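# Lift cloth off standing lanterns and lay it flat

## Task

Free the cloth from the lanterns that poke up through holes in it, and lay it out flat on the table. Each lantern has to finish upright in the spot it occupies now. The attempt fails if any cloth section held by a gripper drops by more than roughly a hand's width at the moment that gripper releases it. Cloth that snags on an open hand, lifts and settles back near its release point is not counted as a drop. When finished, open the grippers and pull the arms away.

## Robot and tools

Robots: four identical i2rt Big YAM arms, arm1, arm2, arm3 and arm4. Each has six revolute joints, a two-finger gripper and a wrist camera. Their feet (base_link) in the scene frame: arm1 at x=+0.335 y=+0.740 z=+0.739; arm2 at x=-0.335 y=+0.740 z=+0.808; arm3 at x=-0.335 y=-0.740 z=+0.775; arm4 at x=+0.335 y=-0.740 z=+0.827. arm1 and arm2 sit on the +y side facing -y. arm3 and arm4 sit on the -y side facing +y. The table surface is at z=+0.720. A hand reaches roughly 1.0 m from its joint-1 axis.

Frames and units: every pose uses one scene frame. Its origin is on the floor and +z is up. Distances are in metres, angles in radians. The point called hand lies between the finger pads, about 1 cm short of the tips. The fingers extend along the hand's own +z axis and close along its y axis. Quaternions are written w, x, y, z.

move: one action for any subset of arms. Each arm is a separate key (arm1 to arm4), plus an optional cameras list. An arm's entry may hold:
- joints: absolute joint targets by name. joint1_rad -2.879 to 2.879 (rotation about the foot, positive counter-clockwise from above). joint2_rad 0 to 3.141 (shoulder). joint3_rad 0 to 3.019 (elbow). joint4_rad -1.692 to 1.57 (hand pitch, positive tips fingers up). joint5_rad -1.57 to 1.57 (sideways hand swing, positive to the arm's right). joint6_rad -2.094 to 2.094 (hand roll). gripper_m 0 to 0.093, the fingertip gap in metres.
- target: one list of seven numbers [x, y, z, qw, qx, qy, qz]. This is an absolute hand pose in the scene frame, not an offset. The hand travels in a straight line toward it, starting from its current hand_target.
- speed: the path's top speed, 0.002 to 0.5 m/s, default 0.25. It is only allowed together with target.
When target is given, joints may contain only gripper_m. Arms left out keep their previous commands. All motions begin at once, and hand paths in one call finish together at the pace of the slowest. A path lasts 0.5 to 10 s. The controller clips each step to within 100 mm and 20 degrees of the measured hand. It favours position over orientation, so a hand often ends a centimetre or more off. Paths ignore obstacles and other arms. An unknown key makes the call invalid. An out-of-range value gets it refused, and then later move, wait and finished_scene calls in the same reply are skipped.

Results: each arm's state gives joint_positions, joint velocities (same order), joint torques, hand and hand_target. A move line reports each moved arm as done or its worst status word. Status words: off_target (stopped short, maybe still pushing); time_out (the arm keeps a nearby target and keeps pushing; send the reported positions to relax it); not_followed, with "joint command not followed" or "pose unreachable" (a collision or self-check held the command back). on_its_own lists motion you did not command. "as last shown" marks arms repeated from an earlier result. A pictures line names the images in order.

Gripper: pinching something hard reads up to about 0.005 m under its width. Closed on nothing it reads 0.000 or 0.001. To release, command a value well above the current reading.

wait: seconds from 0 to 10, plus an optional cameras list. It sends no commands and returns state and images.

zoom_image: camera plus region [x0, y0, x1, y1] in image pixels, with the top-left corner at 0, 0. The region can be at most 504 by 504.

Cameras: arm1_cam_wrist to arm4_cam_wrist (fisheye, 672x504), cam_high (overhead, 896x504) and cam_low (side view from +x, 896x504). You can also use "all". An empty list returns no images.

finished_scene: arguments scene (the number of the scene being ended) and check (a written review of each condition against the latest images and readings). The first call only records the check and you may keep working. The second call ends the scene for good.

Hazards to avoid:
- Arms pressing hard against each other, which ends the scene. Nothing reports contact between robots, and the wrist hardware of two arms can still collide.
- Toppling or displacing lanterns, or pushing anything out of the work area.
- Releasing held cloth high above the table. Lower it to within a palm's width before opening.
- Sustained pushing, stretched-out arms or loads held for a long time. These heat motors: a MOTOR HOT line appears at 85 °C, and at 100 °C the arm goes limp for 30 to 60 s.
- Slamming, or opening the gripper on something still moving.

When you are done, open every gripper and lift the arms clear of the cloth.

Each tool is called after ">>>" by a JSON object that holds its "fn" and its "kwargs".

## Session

>>> {"fn": "move", "kwargs": {}}

>>> {"fn": "zoom_image", "kwargs": {"camera": "cam_high", "region": [280, 170, 620, 360]}}

>>> {"fn": "zoom_image", "kwargs": {"camera": "cam_low", "region": [230, 180, 670, 380]}}

Scene clock: 0.00 s.
Joint torques (N m): no reading
Motor temperatures (°C): arm1=[28 25 30 22 24 23 24] | arm2=[23 23 28 27 23 24 23] | arm3=[25 30 27 26 24 23 27] | arm4=[26 33 29 24 22 23 26]
Heat: arm1: hottest joint3_rad 30 °C; arm2: hottest joint3_rad 28 °C; arm3: hottest joint2_rad 30 °C; arm4: hottest joint2_rad 33 °C.
Joint velocities: arm1=[-0.005 -0.015 0.012 -0.007 -0.051 -0.066 0] | arm2=[0.005 -0.015 0.007 -0.017 -0.154 -0.037 0] | arm3=[0.005 -0.015 0.027 -0.002 0.037 -0.081 0] | arm4=[0.005 -0.005 -0.027 -0.002 -0.022 -0.081 0]
arm1.joint_positions: joint1_rad=-0.149 joint2_rad=+0.286 joint3_rad=+1.689 joint4_rad=-1.240 joint5_rad=-0.049 joint6_rad=+0.507 gripper_m=+0.094
arm1.joint_status: not commanded
arm1.hand: x=+0.3487 y=+0.7642 z=+1.4578 quat_wxyz=(-0.641, -0.565, -0.306, +0.420) (m; scene frame)
arm1.hand_target: x=+0.3490 y=+0.7661 z=+1.4621 quat_wxyz=(-0.644, -0.561, -0.304, +0.422) (m; scene frame)
arm1.hand_status: not commanded
arm2.joint_positions: joint1_rad=+0.694 joint2_rad=+0.506 joint3_rad=+1.467 joint4_rad=-1.443 joint5_rad=-0.141 joint6_rad=+0.586 gripper_m=+0.094
arm2.joint_status: not commanded
arm2.hand: x=-0.2174 y=+0.6295 z=+1.3808 quat_wxyz=(-0.519, -0.548, -0.655, +0.017) (m; scene frame)
arm2.hand_target: x=-0.2194 y=+0.6319 z=+1.3907 quat_wxyz=(-0.530, -0.543, -0.651, +0.019) (m; scene frame)
arm2.hand_status: not commanded
arm3.joint_positions: joint1_rad=-0.166 joint2_rad=+0.432 joint3_rad=+1.385 joint4_rad=-1.492 joint5_rad=-0.208 joint6_rad=-0.423 gripper_m=+0.094
arm3.joint_status: not commanded
arm3.hand: x=-0.3565 y=-0.6057 z=+1.3139 quat_wxyz=(-0.389, +0.725, -0.471, -0.318) (m; scene frame)
arm3.hand_target: x=-0.3568 y=-0.6074 z=+1.3233 quat_wxyz=(-0.398, +0.721, -0.467, -0.322) (m; scene frame)
arm3.hand_status: not commanded
arm4.joint_positions: joint1_rad=+0.270 joint2_rad=+0.640 joint3_rad=+1.503 joint4_rad=-1.444 joint5_rad=-0.222 joint6_rad=-0.408 gripper_m=+0.094
arm4.joint_status: not commanded
arm4.hand: x=+0.2517 y=-0.5495 z=+1.3974 quat_wxyz=(-0.301, +0.804, -0.343, -0.381) (m; scene frame)
arm4.hand_target: x=+0.2524 y=-0.5524 z=+1.4062 quat_wxyz=(-0.309, +0.800, -0.340, -0.386) (m; scene frame)
arm4.hand_status: not commanded
pictures: arm1_cam_wrist, arm2_cam_wrist, arm3_cam_wrist, arm4_cam_wrist, cam_high, cam_low
camera_calibration:
arm1_cam_wrist: T_world_to_cam=[[-0.88511, -0.0191015, -0.46499, 1.0028], [0.422413, 0.386359, -0.819935, 0.760974], [0.195315, -0.92215, -0.333902, 1.25367], [0, 0, 0, 1]] pos_world=[0.321281, 0.88122, 1.50884]
arm2_cam_wrist: T_world_to_cam=[[-0.731915, -0.397681, -0.553308, 0.858471], [-0.276157, 0.915466, -0.292676, -0.228052], [0.622927, -0.061414, -0.779866, 1.37276], [0, 0, 0, 1]] pos_world=[-0.289781, 0.634478, 1.47882]
arm3_cam_wrist: T_world_to_cam=[[0.929253, 0.256936, 0.265466, 0.138741], [0.346443, -0.855606, -0.384597, 0.117134], [0.128318, 0.449357, -0.884089, 1.60455], [0, 0, 0, 1]] pos_world=[-0.375398, -0.656442, 1.42678]
arm4_cam_wrist: T_world_to_cam=[[0.778606, 0.584653, 0.227933, -0.194055], [0.626001, -0.69848, -0.346769, -0.0531718], [-0.0435329, 0.412683, -0.909834, 1.62972], [0, 0, 0, 1]] pos_world=[0.255324, -0.596241, 1.50857]

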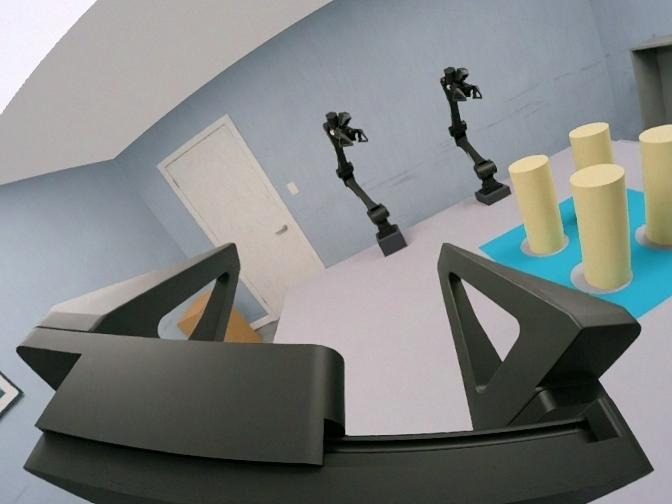

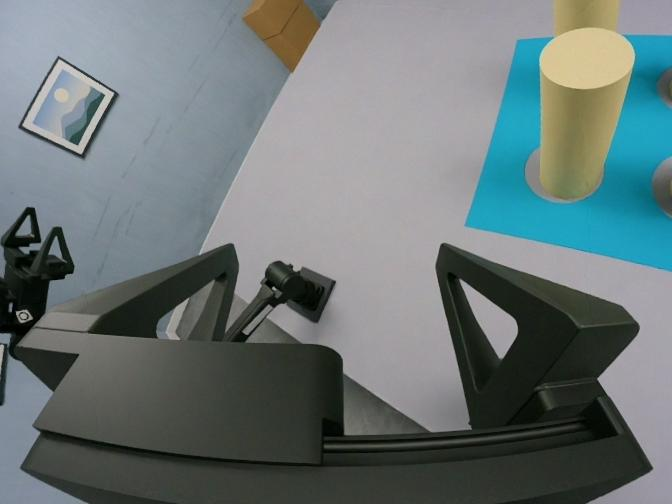

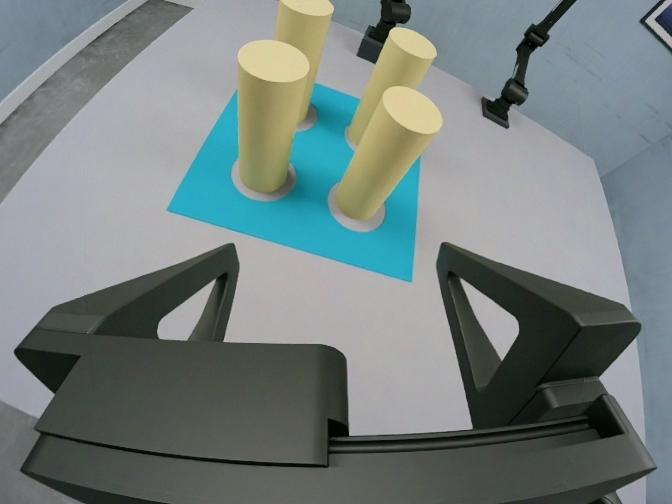

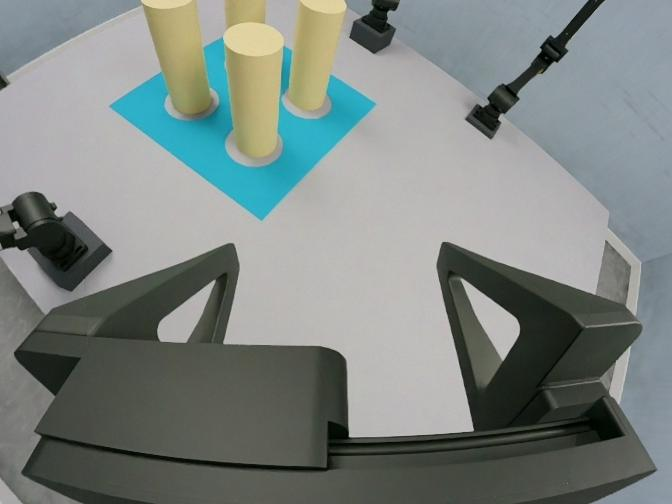

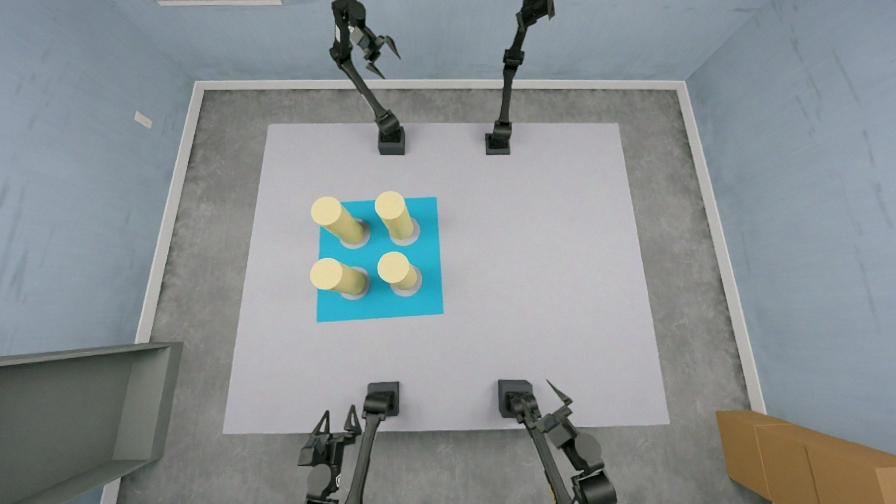

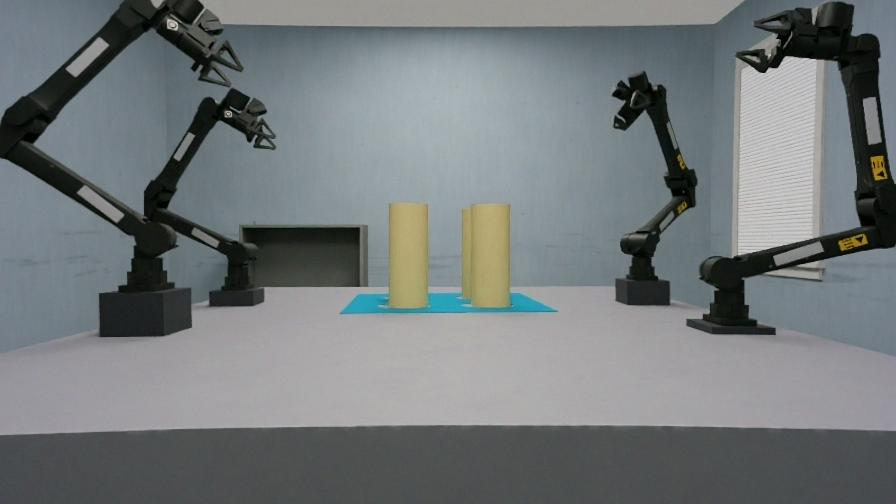

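Scaled by 1.482.

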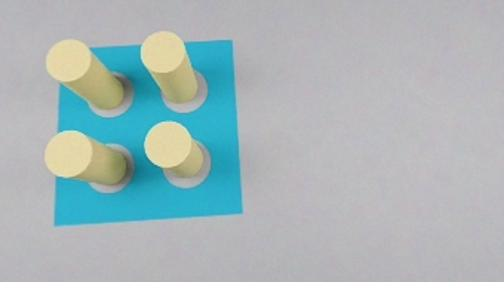

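Scaled by 1.145.

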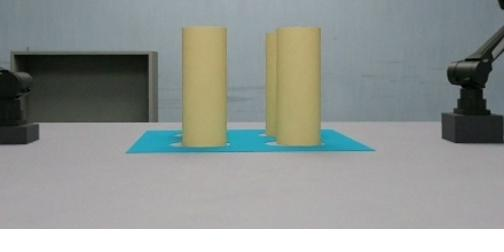

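>>> {"fn": "zoom_image", "kwargs": {"camera": "cam_high", "region": [300, 180, 460, 340]}}

>>> {"fn": "zoom_image", "kwargs": {"camera": "cam_high", "region": [300, 180, 380, 260]}}

>>> {"fn": "zoom_image", "kwargs": {"camera": "cam_high", "region": [380, 180, 460, 260]}}

>>> {"fn": "zoom_image", "kwargs": {"camera": "cam_high", "region": [380, 250, 460, 330]}}

>>> {"fn": "zoom_image", "kwargs": {"camera": "cam_high", "region": [300, 250, 380, 330]}}

Scaled by 3.150.

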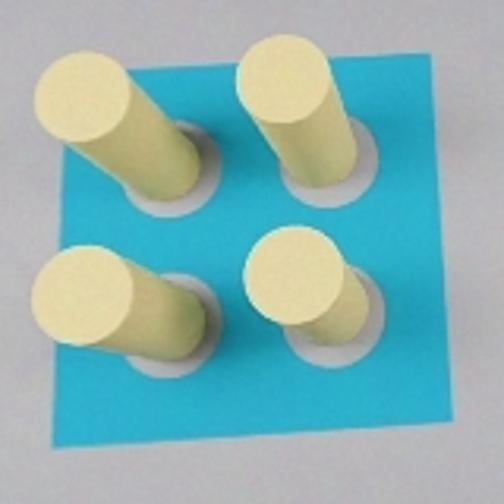

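Scaled by 6.300.

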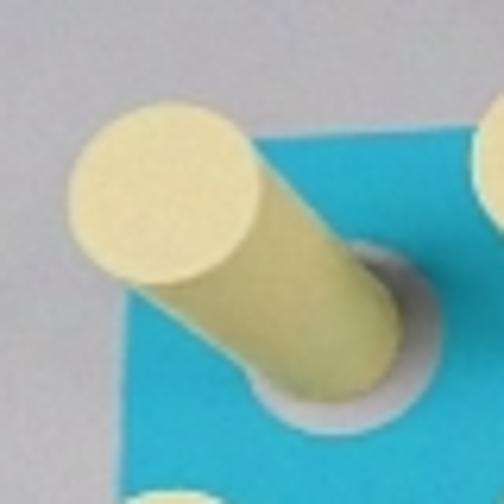

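Scaled by 6.300.

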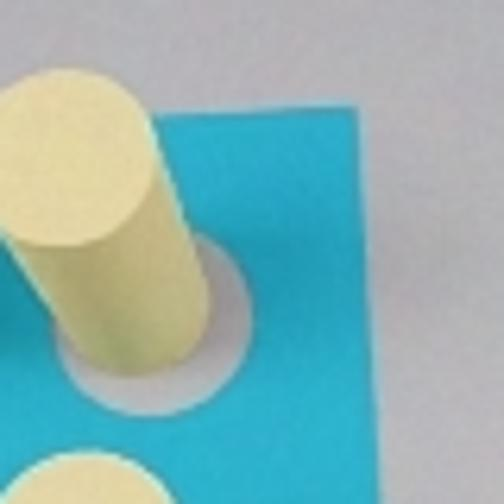

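Scaled by 6.300.

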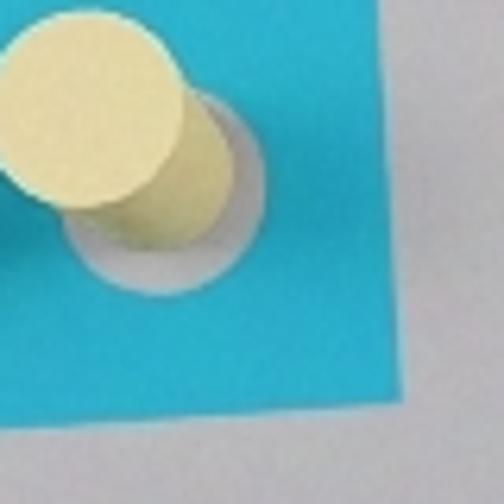

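Scaled by 6.300.

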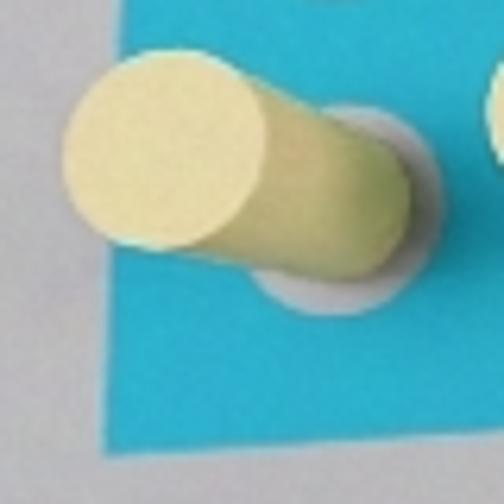

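>>> {"fn": "move", "kwargs": {"arm1": {"joints": {"joint1_rad": -0.83, "joint2_rad": 0.9, "joint3_rad": 1.25, "joint4_rad": -1.2, "joint5_rad": -0.36, "joint6_rad": -0.74, "gripper_m": 0.05}}, "arm2": {"joints": {"joint1_rad": -0.74, "joint2_rad": 0.9, "joint3_rad": 1.25, "joint4_rad": -1.2, "joint5_rad": -0.34, "joint6_rad": -0.70, "gripper_m": 0.05}}, "arm3": {"joints": {"joint1_rad": 0.705, "joint2_rad": 0.9, "joint3_rad": 1.25, "joint4_rad": -1.2, "joint5_rad": 0.33, "joint6_rad": 0.68, "gripper_m": 0.05}}, "arm4": {"joints": {"joint1_rad": 0.715, "joint2_rad": 0.9, "joint3_rad": 1.25, "joint4_rad": -1.2, "joint5_rad": 0.33, "joint6_rad": 0.68, "gripper_m": 0.05}}, "cameras": ["cam_high", "cam_low"]}}

Scene clock: 70.70 s.
Joint torques (N m): arm1=[-0.73 -0.44 13.64 1.25 -0.37 -0.04] | arm2=[0.21 -4.19 11.03 2 -0.32 -0.15] | arm3=[0.38 -3.25 8.77 1.74 0.41 0.13] | arm4=[0.91 0.15 13.53 2.14 0.3 0.19]
Motor temperatures (°C): arm1=[27 26 31 22 24 23 23] | arm2=[23 23 32 27 23 24 23] | arm3=[25 30 30 26 24 23 26] | arm4=[26 32 33 24 22 23 25]
Heat: arm1: hottest joint3_rad 31 °C; arm2: hottest joint3_rad 32 °C; arm3: hottest joint2_rad 30 °C; arm4: hottest joint3_rad 33 °C.
move: arm1 done; arm2 done; arm3 done; arm4 done
Joint velocities: arm1=[-0.015 -0.015 -0.002 -0.002 0.022 0.066 0] | arm2=[-0.005 -0.005 0.017 0.007 0.007 -0.066 0] | arm3=[-0.015 -0.024 -0.007 -0.012 0.022 0.007 -0.001] | arm4=[-0.005 0.005 0.017 0.012 -0.007 -0.022 -0.001]
arm1.joint_positions: joint1_rad=-0.832 joint2_rad=+0.893 joint3_rad=+1.211 joint4_rad=-1.202 joint5_rad=-0.356 joint6_rad=-0.728 gripper_m=+0.050
arm1.joint_status: all done
arm1.hand: x=+0.1232 y=+0.4632 z=+1.1498 quat_wxyz=(-0.174, -0.642, -0.668, +0.335) (m; scene frame)
arm1.hand_target: x=+0.1211 y=+0.4595 z=+1.1679 quat_wxyz=(-0.173, -0.630, -0.671, +0.352) (m; scene frame)
arm1.hand_status: not commanded
arm2.joint_positions: joint1_rad=-0.737 joint2_rad=+0.894 joint3_rad=+1.234 joint4_rad=-1.214 joint5_rad=-0.338 joint6_rad=-0.689 gripper_m=+0.050
arm2.joint_status: all done
arm2.hand: x=-0.5323 y=+0.4444 z=+1.2209 quat_wxyz=(-0.179, -0.636, -0.677, +0.324) (m; scene frame)
arm2.hand_target: x=-0.5363 y=+0.4411 z=+1.2292 quat_wxyz=(-0.178, -0.629, -0.678, +0.336) (m; scene frame)
arm2.hand_status: not commanded
arm3.joint_positions: joint1_rad=+0.703 joint2_rad=+0.904 joint3_rad=+1.234 joint4_rad=-1.219 joint5_rad=+0.327 joint6_rad=+0.666 gripper_m=+0.050
arm3.joint_status: all done
arm3.hand: x=-0.5341 y=-0.4464 z=+1.1861 quat_wxyz=(-0.185, +0.645, -0.671, -0.317) (m; scene frame)
arm3.hand_target: x=-0.5367 y=-0.4444 z=+1.1986 quat_wxyz=(-0.184, +0.634, -0.672, -0.336) (m; scene frame)
arm3.hand_status: not commanded
arm4.joint_positions: joint1_rad=+0.709 joint2_rad=+0.894 joint3_rad=+1.223 joint4_rad=-1.213 joint5_rad=+0.327 joint6_rad=+0.666 gripper_m=+0.050
arm4.joint_status: all done
arm4.hand: x=+0.1618 y=-0.4357 z=+1.2387 quat_wxyz=(-0.192, +0.620, -0.692, -0.316) (m; scene frame)
arm4.hand_target: x=+0.1568 y=-0.4322 z=+1.2526 quat_wxyz=(-0.191, +0.611, -0.692, -0.333) (m; scene frame)
arm4.hand_status: not commanded
pictures: cam_high, cam_low

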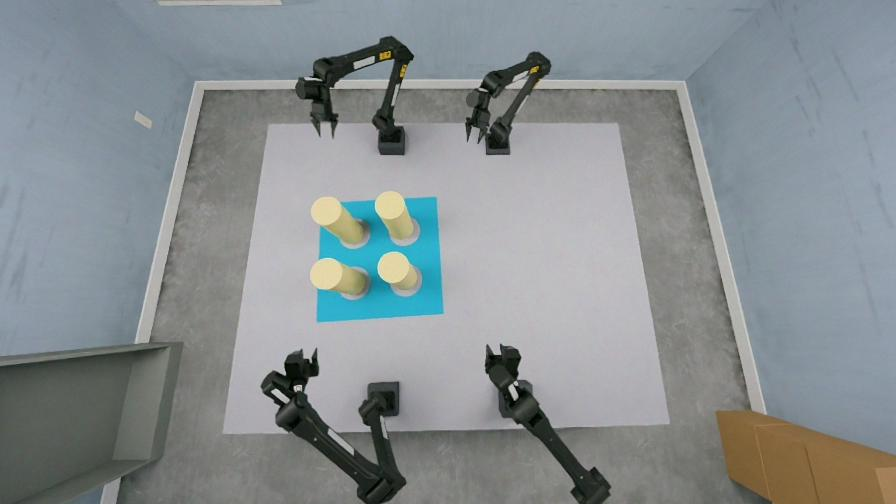

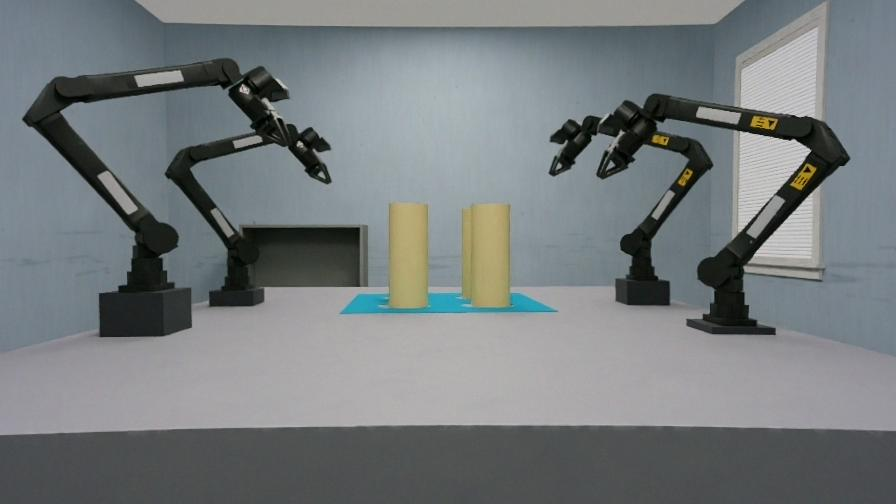

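>>> {"fn": "move", "kwargs": {"cameras": ["cam_high"]}}

Scene clock: 85.50 s.
Joint torques (N m): arm1=[-1.2 -0.62 13.71 1.17 -0.36 -0.03] | arm2=[0.38 -4.01 11.02 2.09 -0.32 -0.16] | arm3=[0.21 -3.25 8.77 1.74 0.4 0.13] | arm4=[0.91 0.09 13.53 2.15 0.3 0.15]
Motor temperatures (°C): arm1=[27 26 34 22 24 23 23] | arm2=[23 23 34 27 23 24 23] | arm3=[25 30 32 26 24 23 26] | arm4=[26 32 36 24 22 23 25]
Heat: arm1: hottest joint3_rad 34 °C; arm2: hottest joint3_rad 34 °C; arm3: hottest joint3_rad 32 °C; arm4: hottest joint3_rad 36 °C.
Joint velocities: arm1=[-0.005 -0.015 -0.012 -0.012 -0.007 0.007 -0.001] | arm2=[0.005 -0.005 0.002 -0.007 0.051 0.037 -0.001] | arm3=[-0.005 0.005 0.002 0.007 -0.022 -0.051 -0.001] | arm4=[0.005 -0.005 -0.017 0.002 -0.007 -0.066 0]
arm1.joint_positions: joint1_rad=-0.832 joint2_rad=+0.893 joint3_rad=+1.211 joint4_rad=-1.202 joint5_rad=-0.356 joint6_rad=-0.728 gripper_m=+0.050
arm1.joint_status: all done
arm1.hand: x=+0.1232 y=+0.4632 z=+1.1498 quat_wxyz=(-0.174, -0.642, -0.668, +0.335) (m; scene frame)
arm1.hand_target: x=+0.1211 y=+0.4595 z=+1.1679 quat_wxyz=(-0.173, -0.630, -0.670, +0.352) (m; scene frame)
arm1.hand_status: not commanded
arm2.joint_positions: joint1_rad=-0.737 joint2_rad=+0.894 joint3_rad=+1.234 joint4_rad=-1.214 joint5_rad=-0.338 joint6_rad=-0.690 gripper_m=+0.050
arm2.joint_status: all done
arm2.hand: x=-0.5323 y=+0.4444 z=+1.2209 quat_wxyz=(-0.179, -0.636, -0.677, +0.324) (m; scene frame)
arm2.hand_target: x=-0.5363 y=+0.4411 z=+1.2292 quat_wxyz=(-0.178, -0.629, -0.678, +0.336) (m; scene frame)
arm2.hand_status: not commanded
arm3.joint_positions: joint1_rad=+0.703 joint2_rad=+0.904 joint3_rad=+1.234 joint4_rad=-1.219 joint5_rad=+0.327 joint6_rad=+0.667 gripper_m=+0.050
arm3.joint_status: all done
arm3.hand: x=-0.5341 y=-0.4464 z=+1.1861 quat_wxyz=(-0.185, +0.645, -0.671, -0.317) (m; scene frame)
arm3.hand_target: x=-0.5367 y=-0.4444 z=+1.1986 quat_wxyz=(-0.184, +0.634, -0.672, -0.336) (m; scene frame)
arm3.hand_status: not commanded
arm4.joint_positions: joint1_rad=+0.709 joint2_rad=+0.894 joint3_rad=+1.223 joint4_rad=-1.213 joint5_rad=+0.327 joint6_rad=+0.667 gripper_m=+0.050
arm4.joint_status: all done
arm4.hand: x=+0.1618 y=-0.4357 z=+1.2387 quat_wxyz=(-0.192, +0.620, -0.693, -0.316) (m; scene frame)
arm4.hand_target: x=+0.1568 y=-0.4322 z=+1.2526 quat_wxyz=(-0.191, +0.611, -0.693, -0.333) (m; scene frame)
arm4.hand_status: not commanded
pictures: cam_high

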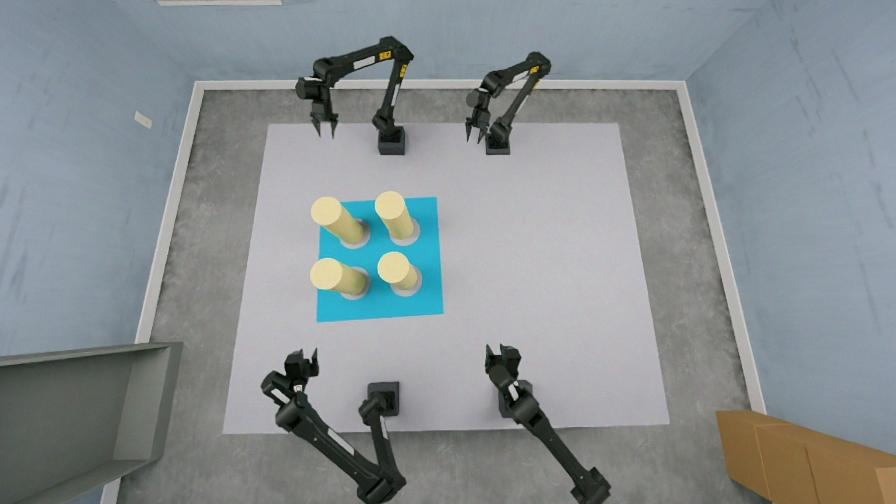

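>>> {"fn": "move", "kwargs": {"arm1": {"target": [-0.088, 0.353, 0.80, 0.183, 0.683, 0.683, -0.183], "speed": 0.33}, "arm2": {"target": [-0.716, 0.323, 0.80, 0.183, 0.683, 0.683, -0.183], "speed": 0.33}, "arm3": {"target": [-0.679, -0.336, 0.80, 0.183, -0.683, 0.683, 0.183], "speed": 0.33}, "arm4": {"target": [-0.049, -0.297, 0.80, 0.183, -0.683, 0.683, 0.183], "speed": 0.33}, "cameras": ["arm1_cam_wrist", "arm2_cam_wrist", "arm3_cam_wrist", "arm4_cam_wrist", "cam_high"]}}

Scene clock: 94.00 s.
Joint torques (N m): arm1=[-1.49 -13.92 12.55 0.95 -0.44 -0.05] | arm2=[-0.32 -19.9 10.77 1.46 -0.48 -0.2] | arm3=[0.32 -14.45 8.76 1.18 0.45 0.15] | arm4=[1.49 -11.63 10.96 1.37 0.28 0.18]
Motor temperatures (°C): arm1=[27 26 36 22 24 23 23] | arm2=[23 23 34 27 23 24 23] | arm3=[25 30 32 26 24 23 26] | arm4=[26 32 37 24 22 23 25]
Heat: arm1: hottest joint3_rad 36 °C; arm2: hottest joint3_rad 34 °C; arm3: hottest joint3_rad 32 °C; arm4: hottest joint3_rad 37 °C.
move: arm1 off_target; arm2 off_target; arm3 off_target; arm4 off_target
Joint velocities: arm1=[-0.005 0.005 0.012 -0.012 -0.051 -0.007 0] | arm2=[-0.005 -0.005 -0.022 0.012 0.037 0.022 0.001] | arm3=[0.015 0.005 -0.002 0.007 -0.066 -0.081 0] | arm4=[-0.005 -0.015 -0.012 -0.007 -0.022 -0.125 -0.001]
arm1.joint_positions: joint1_rad=-0.959 joint2_rad=+1.820 joint3_rad=+1.172 joint4_rad=-0.678 joint5_rad=-0.413 joint6_rad=-0.865 gripper_m=+0.050
arm1.joint_status: not commanded
arm1.hand: x=-0.0635 y=+0.3673 z=+0.7721 quat_wxyz=(-0.191, -0.695, -0.677, +0.149) (m; scene frame)
arm1.hand_target: x=-0.0855 y=+0.3547 z=+0.7976 quat_wxyz=(-0.186, -0.684, -0.681, +0.185) (m; scene frame)
arm1.hand_status: off_target (0.040 m and 4.2 deg from the pose sent, 0.423 m and 18.2 deg at the start)
arm2.joint_positions: joint1_rad=-0.839 joint2_rad=+1.873 joint3_rad=+1.049 joint4_rad=-0.464 joint5_rad=-0.386 joint6_rad=-0.779 gripper_m=+0.050
arm2.joint_status: not commanded
arm2.hand: x=-0.6872 y=+0.3471 z=+0.7733 quat_wxyz=(-0.185, -0.694, -0.681, +0.142) (m; scene frame)
arm2.hand_target: x=-0.7127 y=+0.3303 z=+0.7994 quat_wxyz=(-0.182, -0.683, -0.683, +0.183) (m; scene frame)
arm2.hand_status: off_target (0.046 m and 4.8 deg from the pose sent, 0.475 m and 17.0 deg at the start)
arm3.joint_positions: joint1_rad=+0.782 joint2_rad=+1.735 joint3_rad=+0.960 joint4_rad=-0.504 joint5_rad=+0.364 joint6_rad=+0.749 gripper_m=+0.050
arm3.joint_status: not commanded
arm3.hand: x=-0.6521 y=-0.3598 z=+0.7768 quat_wxyz=(-0.184, +0.694, -0.681, -0.143) (m; scene frame)
arm3.hand_target: x=-0.6739 y=-0.3435 z=+0.8012 quat_wxyz=(-0.183, +0.682, -0.684, -0.182) (m; scene frame)
arm3.hand_status: off_target (0.043 m and 4.7 deg from the pose sent, 0.427 m and 16.0 deg at the start)
arm4.joint_positions: joint1_rad=+0.844 joint2_rad=+1.968 joint3_rad=+1.151 joint4_rad=-0.435 joint5_rad=+0.373 joint6_rad=+0.739 gripper_m=+0.050
arm4.joint_status: not commanded
arm4.hand: x=-0.0311 y=-0.3040 z=+0.7839 quat_wxyz=(-0.186, +0.689, -0.682, -0.157) (m; scene frame)
arm4.hand_target: x=-0.0517 y=-0.2952 z=+0.7988 quat_wxyz=(-0.184, +0.683, -0.683, -0.183) (m; scene frame)
arm4.hand_status: off_target (0.025 m and 3.1 deg from the pose sent, 0.506 m and 17.0 deg at the start)
pictures: arm1_cam_wrist, arm2_cam_wrist, arm3_cam_wrist, arm4_cam_wrist, cam_high
camera_calibration:
arm1_cam_wrist: T_world_to_cam=[[-0.997452, 0.00438169, -0.0712085, -0.00827446], [-0.00309929, 0.994509, 0.104609, -0.438084], [0.0712758, 0.104563, -0.991961, 0.862352], [0, 0, 0, 1]] pos_world=[-0.0710759, 0.345544, 0.900658]
arm2_cam_wrist: T_world_to_cam=[[-0.997573, 0.00617705, -0.069355, -0.630789], [-0.00523495, 0.986585, 0.163167, -0.468076], [0.0694324, 0.163134, -0.984158, 0.873966], [0, 0, 0, 1]] pos_world=[-0.69239, 0.32312, 0.892746]
arm3_cam_wrist: T_world_to_cam=[[0.998227, 0.00823828, 0.058946, 0.608811], [-0.000795208, -0.98844, 0.151611, -0.467451], [0.0595136, -0.151389, -0.986681, 0.875856], [0, 0, 0, 1]] pos_world=[-0.660229, -0.334469, 0.899174]
arm4_cam_wrist: T_world_to_cam=[[0.998937, 0.00456177, 0.0458647, -0.00436266], [-0.00196599, -0.989967, 0.141283, -0.408115], [0.0460491, -0.141223, -0.988906, 0.854335], [0, 0, 0, 1]] pos_world=[-0.0357857, -0.283349, 0.902717]

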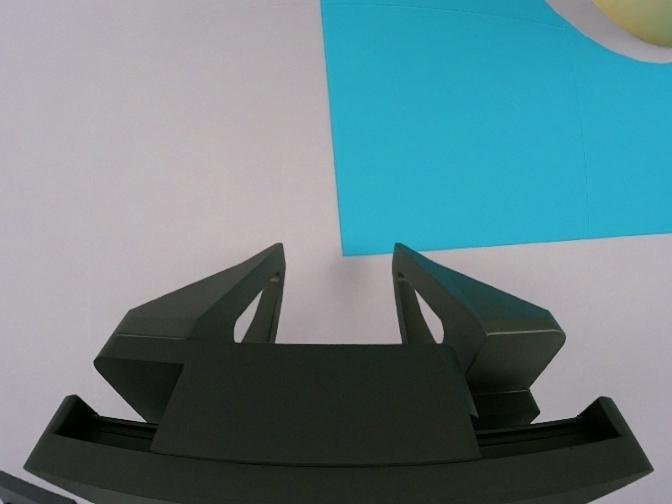

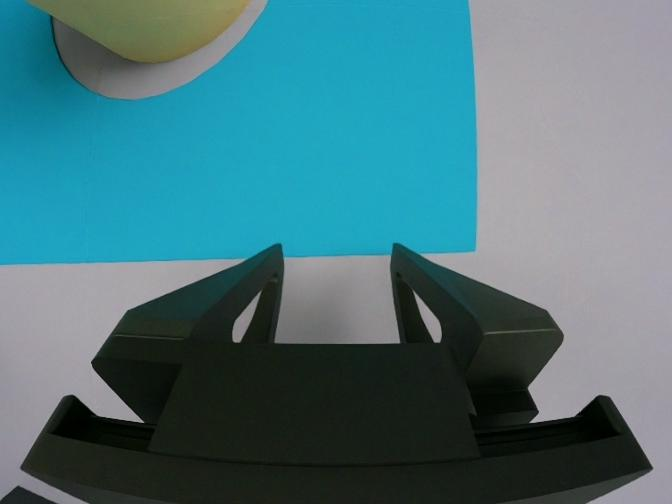

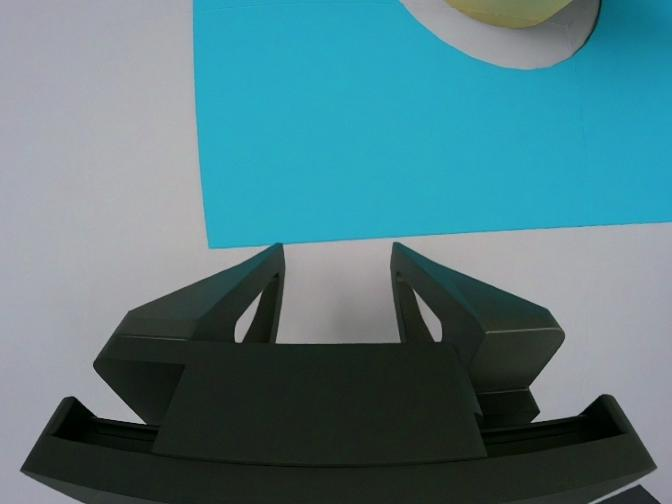

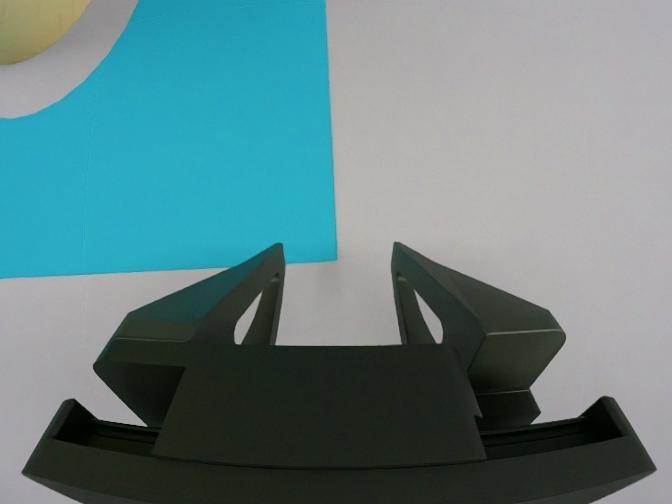

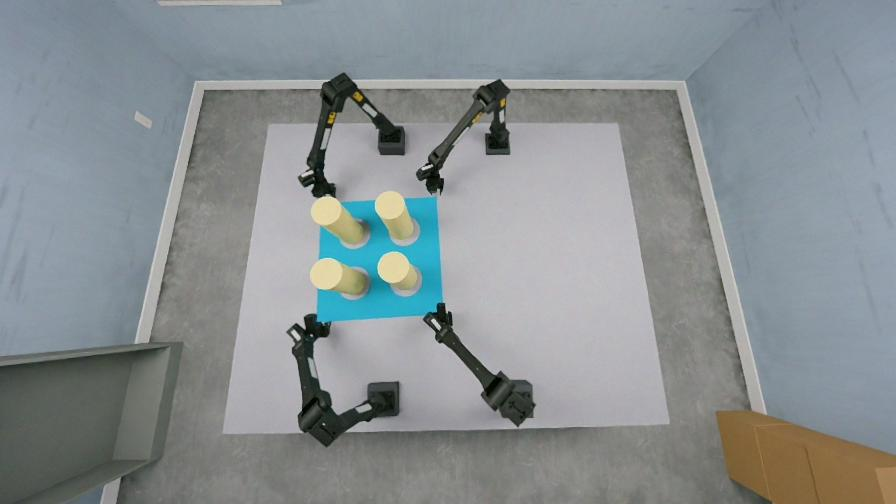

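>>> {"fn": "move", "kwargs": {"arm1": {"target": [-0.119, 0.328, 0.7825, 0.183, 0.683, 0.683, -0.183], "speed": 0.15}, "arm2": {"target": [-0.7547, 0.3129, 0.783, 0.183, 0.683, 0.683, -0.183], "speed": 0.15}, "arm3": {"target": [-0.7185, -0.3179, 0.7815, 0.183, -0.683, 0.683, 0.183], "speed": 0.15}, "arm4": {"target": [-0.0854, -0.2847, 0.772, 0.183, -0.683, 0.683, 0.183], "speed": 0.15}, "cameras": ["arm1_cam_wrist", "arm2_cam_wrist", "arm3_cam_wrist", "arm4_cam_wrist"]}}

Scene clock: 153.87 s.
Joint torques (N m): arm1=[-0.91 -14.62 12.64 0.25 -0.08 -0.1] | arm2=[0.03 -20.31 10.91 0.39 -0.52 -0.2] | arm3=[0.21 -15.03 8.83 0.9 0.48 0.14] | arm4=[1.26 -11.58 11.06 1.24 0.4 0.17]
Motor temperatures (°C): arm1=[27 30 43 22 24 23 23] | arm2=[23 25 35 27 23 24 23] | arm3=[25 32 32 25 24 23 26] | arm4=[25 36 35 24 21 23 25]
Heat: arm1: hottest joint3_rad 43 °C; arm2: hottest joint3_rad 35 °C; arm3: hottest joint2_rad 32 °C; arm4: hottest joint2_rad 36 °C.
move: arm1 off_target; arm2 off_target; arm3 off_target; arm4 off_target
Joint velocities: arm1=[-0.005 -0.005 -0.017 0.007 -0.081 -0.051 0] | arm2=[-0.015 -0.015 0.017 -0.002 -0.066 -0.037 0] | arm3=[-0.005 0.005 0.002 -0.002 0.037 -0.022 0] | arm4=[-0.005 -0.005 -0.002 0.002 -0.007 -0.037 -0.001]
arm1.joint_positions: joint1_rad=-0.959 joint2_rad=+1.919 joint3_rad=+1.303 joint4_rad=-0.679 joint5_rad=-0.412 joint6_rad=-0.866 gripper_m=+0.050
arm1.joint_status: not commanded
arm1.hand: x=-0.1024 y=+0.3393 z=+0.7667 quat_wxyz=(-0.188, -0.691, -0.678, +0.164) (m; scene frame)
arm1.hand_target: x=-0.1180 y=+0.3285 z=+0.7823 quat_wxyz=(-0.182, -0.683, -0.683, +0.183) (m; scene frame)
arm1.hand_status: off_target (0.026 m and 2.5 deg from the pose sent, 0.069 m and 4.2 deg at the start)
arm2.joint_positions: joint1_rad=-0.872 joint2_rad=+1.968 joint3_rad=+1.186 joint4_rad=-0.467 joint5_rad=-0.397 joint6_rad=-0.807 gripper_m=+0.050
arm2.joint_status: not commanded
arm2.hand: x=-0.7382 y=+0.3246 z=+0.7692 quat_wxyz=(-0.184, -0.689, -0.680, +0.167) (m; scene frame)
arm2.hand_target: x=-0.7548 y=+0.3143 z=+0.7829 quat_wxyz=(-0.183, -0.683, -0.683, +0.183) (m; scene frame)
arm2.hand_status: off_target (0.024 m and 2.1 deg from the pose sent, 0.076 m and 4.8 deg at the start)
arm3.joint_positions: joint1_rad=+0.808 joint2_rad=+1.855 joint3_rad=+1.101 joint4_rad=-0.504 joint5_rad=+0.371 joint6_rad=+0.768 gripper_m=+0.050
arm3.joint_status: not commanded
arm3.hand: x=-0.7006 y=-0.3324 z=+0.7665 quat_wxyz=(-0.184, +0.693, -0.679, -0.157) (m; scene frame)
arm3.hand_target: x=-0.7183 y=-0.3189 z=+0.7817 quat_wxyz=(-0.183, +0.683, -0.683, -0.183) (m; scene frame)
arm3.hand_status: off_target (0.028 m and 3.2 deg from the pose sent, 0.079 m and 4.7 deg at the start)
arm4.joint_positions: joint1_rad=+0.874 joint2_rad=+2.062 joint3_rad=+1.251 joint4_rad=-0.435 joint5_rad=+0.377 joint6_rad=+0.767 gripper_m=+0.050
arm4.joint_status: not commanded
arm4.hand: x=-0.0674 y=-0.2927 z=+0.7654 quat_wxyz=(-0.184, +0.688, -0.682, -0.165) (m; scene frame)
arm4.hand_target: x=-0.0850 y=-0.2854 z=+0.7726 quat_wxyz=(-0.182, +0.683, -0.683, -0.183) (m; scene frame)
arm4.hand_status: off_target (0.021 m and 2.1 deg from the pose sent, 0.059 m and 3.1 deg at the start)
pictures: arm1_cam_wrist, arm2_cam_wrist, arm3_cam_wrist, arm4_cam_wrist
camera_calibration:
arm1_cam_wrist: T_world_to_cam=[[-0.998936, 0.00347777, -0.0459871, -0.0665155], [-0.000556532, 0.996171, 0.0874244, -0.39687], [0.046115, 0.087357, -0.995109, 0.86839], [0, 0, 0, 1]] pos_world=[-0.106711, 0.319722, 0.89578]
arm2_cam_wrist: T_world_to_cam=[[-0.999353, 0.00857588, -0.0349264, -0.710436], [0.00399023, 0.991597, 0.129305, -0.41418], [0.0357418, 0.129082, -0.99099, 0.8686], [0, 0, 0, 1]] pos_world=[-0.739369, 0.304672, 0.889516]
arm3_cam_wrist: T_world_to_cam=[[0.9991, 0.0150565, 0.0396499, 0.675276], [0.00971424, -0.991251, 0.131633, -0.417098], [0.0412849, -0.131129, -0.990505, 0.869582], [0, 0, 0, 1]] pos_world=[-0.706517, -0.309589, 0.889454]
arm4_cam_wrist: T_world_to_cam=[[0.999478, 0.00766365, 0.0313783, 0.0446619], [0.00342119, -0.991099, 0.133086, -0.388058], [0.0321189, -0.132909, -0.990608, 0.842092], [0, 0, 0, 1]] pos_world=[-0.0703581, -0.273024, 0.884427]

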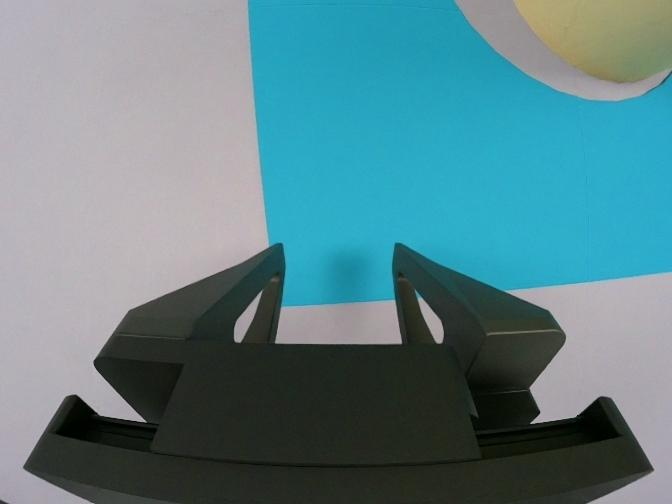

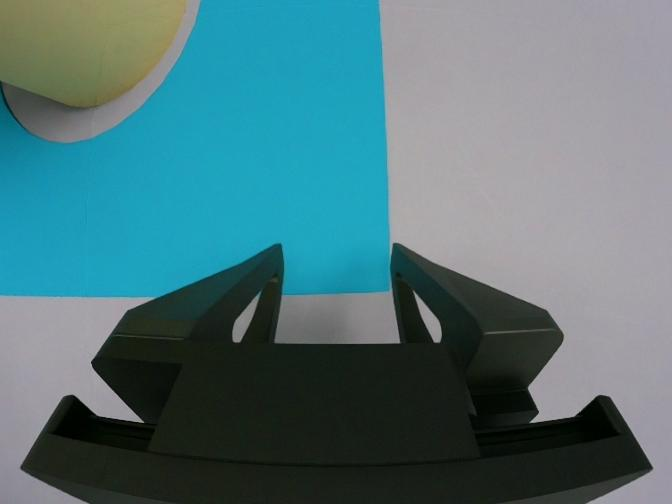

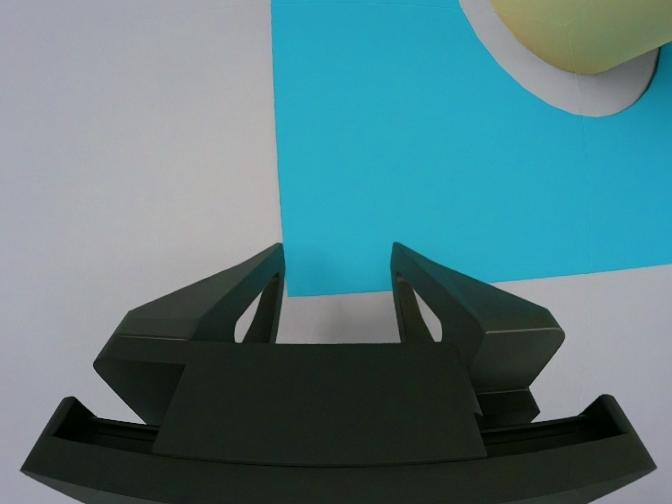

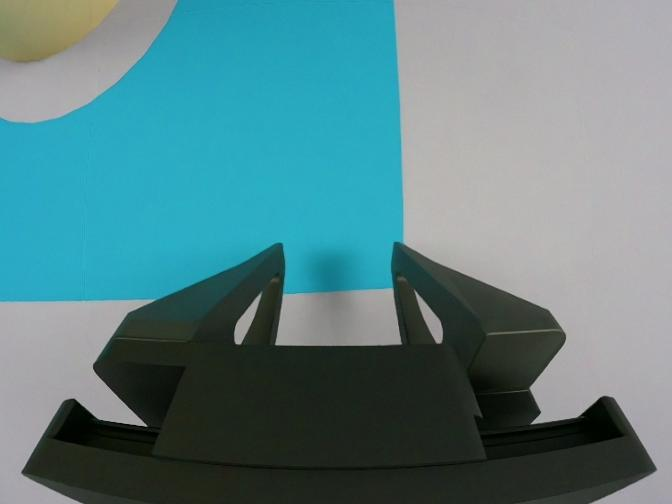

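>>> {"fn": "move", "kwargs": {"arm1": {"target": [-0.0836, 0.3556, 0.705, 0.183, 0.683, 0.683, -0.183], "speed": 0.1}, "arm2": {"target": [-0.7182, 0.3394, 0.705, 0.183, 0.683, 0.683, -0.183], "speed": 0.1}, "arm3": {"target": [-0.684, -0.3461, 0.705, 0.183, -0.683, 0.683, 0.183], "speed": 0.1}, "arm4": {"target": [-0.0528, -0.3057, 0.705, 0.183, -0.683, 0.683, 0.183], "speed": 0.1}, "cameras": ["arm1_cam_wrist", "arm2_cam_wrist", "arm3_cam_wrist", "arm4_cam_wrist"]}}

Scene clock: 180.57 s.
Joint torques (N m): arm1=[-1.32 -11.58 5.48 0.91 0.13 -0.06] | arm2=[0.79 -16.91 4.38 1.43 0.11 -0.11] | arm3=[-0.03 -11.93 3.81 1.01 0.1 0.1] | arm4=[0.32 -8.94 5.18 1.31 -0.14 0.06]
Motor temperatures (°C): arm1=[27 31 41 22 24 23 23] | arm2=[23 27 34 27 23 24 23] | arm3=[25 32 33 25 24 23 26] | arm4=[25 35 35 24 21 23 25]
Heat: arm1: hottest joint3_rad 41 °C; arm2: hottest joint3_rad 34 °C; arm3: hottest joint3_rad 33 °C; arm4: hottest joint2_rad 35 °C.
move: arm1 off_target; arm2 off_target; arm3 off_target; arm4 off_target
Joint velocities: arm1=[-0.005 0.015 0.007 0.002 0.007 -0.139 0.001] | arm2=[0.005 0.015 0.002 0.007 -0.007 -0.022 0] | arm3=[-0.024 0.005 -0.017 -0.017 -0.095 0.007 0] | arm4=[-0.005 0.015 0.002 -0.002 0.007 -0.081 0]
arm1.joint_positions: joint1_rad=-0.960 joint2_rad=+1.920 joint3_rad=+1.177 joint4_rad=-0.460 joint5_rad=-0.421 joint6_rad=-0.871 gripper_m=+0.050
arm1.joint_status: not commanded
arm1.hand: x=-0.0937 y=+0.3439 z=+0.7357 quat_wxyz=(-0.185, -0.677, -0.682, +0.209) (m; scene frame)
arm1.hand_target: x=-0.0824 y=+0.3564 z=+0.7065 quat_wxyz=(-0.183, -0.683, -0.683, +0.183) (m; scene frame)
arm1.hand_status: off_target (0.034 m and 3.0 deg from the pose sent, 0.067 m and 2.5 deg at the start)
arm2.joint_positions: joint1_rad=-0.872 joint2_rad=+2.014 joint3_rad=+1.092 joint4_rad=-0.247 joint5_rad=-0.411 joint6_rad=-0.808 gripper_m=+0.050
arm2.joint_status: not commanded
arm2.hand: x=-0.7302 y=+0.3285 z=+0.7316 quat_wxyz=(-0.187, -0.677, -0.682, +0.205) (m; scene frame)
arm2.hand_target: x=-0.7169 y=+0.3402 z=+0.7066 quat_wxyz=(-0.183, -0.683, -0.683, +0.183) (m; scene frame)
arm2.hand_status: off_target (0.031 m and 2.7 deg from the pose sent, 0.069 m and 2.1 deg at the start)
arm3.joint_positions: joint1_rad=+0.808 joint2_rad=+1.891 joint3_rad=+0.991 joint4_rad=-0.261 joint5_rad=+0.381 joint6_rad=+0.771 gripper_m=+0.050
arm3.joint_status: not commanded
arm3.hand: x=-0.6932 y=-0.3363 z=+0.7306 quat_wxyz=(-0.186, +0.679, -0.680, -0.204) (m; scene frame)
arm3.hand_target: x=-0.6826 y=-0.3471 z=+0.7071 quat_wxyz=(-0.183, +0.683, -0.683, -0.183) (m; scene frame)
arm3.hand_status: off_target (0.029 m and 2.5 deg from the pose sent, 0.065 m and 3.2 deg at the start)
arm4.joint_positions: joint1_rad=+0.874 joint2_rad=+2.096 joint3_rad=+1.180 joint4_rad=-0.228 joint5_rad=+0.388 joint6_rad=+0.768 gripper_m=+0.050
arm4.joint_status: not commanded
arm4.hand: x=-0.0677 y=-0.2901 z=+0.7404 quat_wxyz=(-0.186, +0.673, -0.683, -0.215) (m; scene frame)
arm4.hand_target: x=-0.0521 y=-0.3062 z=+0.7064 quat_wxyz=(-0.183, +0.683, -0.683, -0.183) (m; scene frame)
arm4.hand_status: off_target (0.041 m and 3.8 deg from the pose sent, 0.063 m and 2.1 deg at the start)
pictures: arm1_cam_wrist, arm2_cam_wrist, arm3_cam_wrist, arm4_cam_wrist
camera_calibration:
arm1_cam_wrist: T_world_to_cam=[[-0.999643, -0.00368246, 0.0264727, -0.110175], [-0.00295298, 0.999616, 0.0275422, -0.356132], [-0.026564, 0.0274542, -0.99927, 0.853583], [0, 0, 0, 1]] pos_world=[-0.0885129, 0.332155, 0.865685]
arm2_cam_wrist: T_world_to_cam=[[-0.99981, 0.00226963, 0.0193852, -0.741755], [0.00360192, 0.997612, 0.0689711, -0.371379], [-0.0191824, 0.0690277, -0.99743, 0.814807], [0, 0, 0, 1]] pos_world=[-0.724646, 0.315932, 0.852706]
arm3_cam_wrist: T_world_to_cam=[[0.999606, 0.00904745, -0.0265563, 0.715998], [0.0106426, -0.998108, 0.0605527, -0.36602], [-0.0259582, -0.0608115, -0.997812, 0.815613], [0, 0, 0, 1]] pos_world=[-0.690649, -0.322207, 0.855006]
arm4_cam_wrist: T_world_to_cam=[[0.999235, 0.0031484, -0.0389867, 0.0965238], [0.00538657, -0.998335, 0.0574372, -0.328092], [-0.038741, -0.0576032, -0.997588, 0.839914], [0, 0, 0, 1]] pos_world=[-0.0621435, -0.279468, 0.860496]

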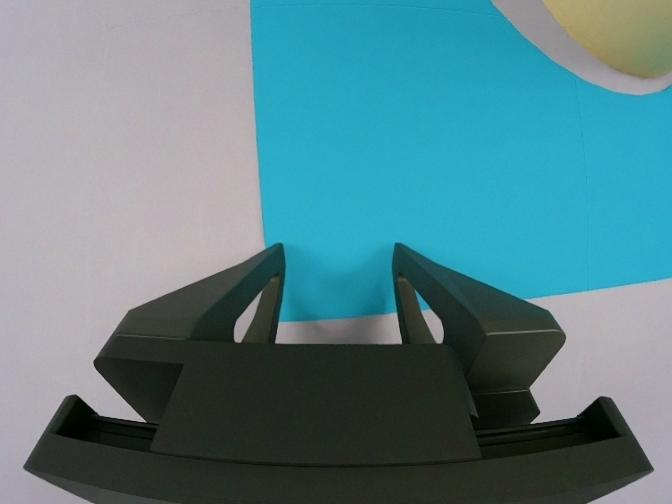

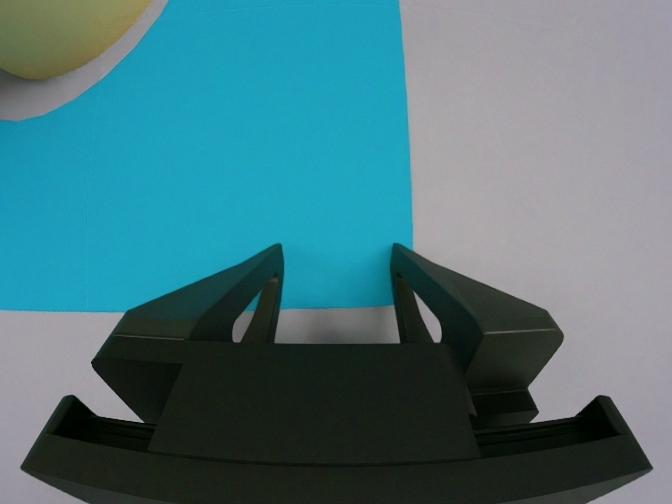

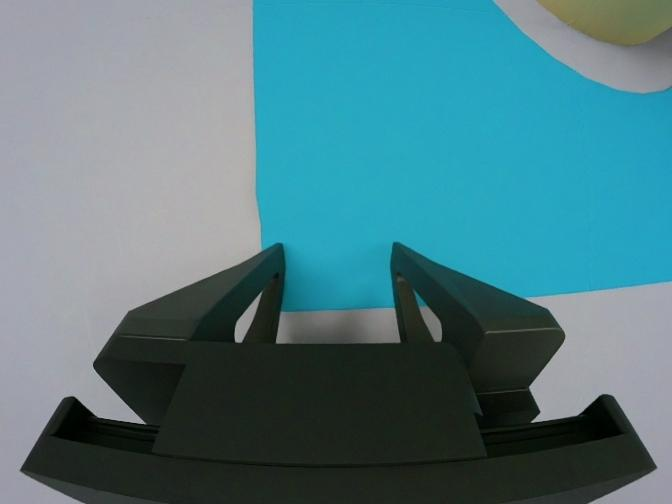

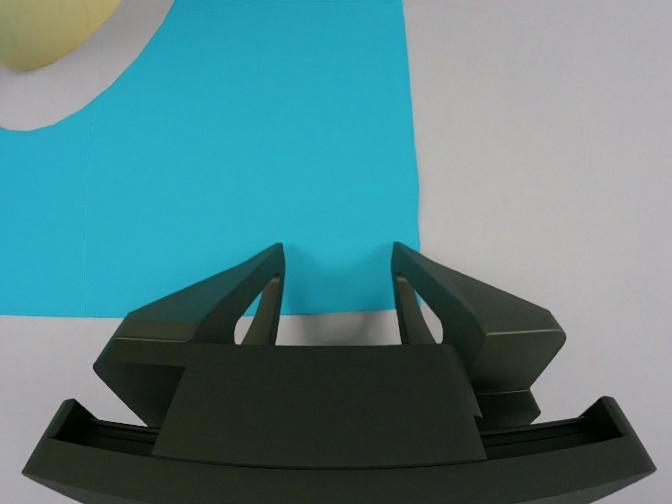

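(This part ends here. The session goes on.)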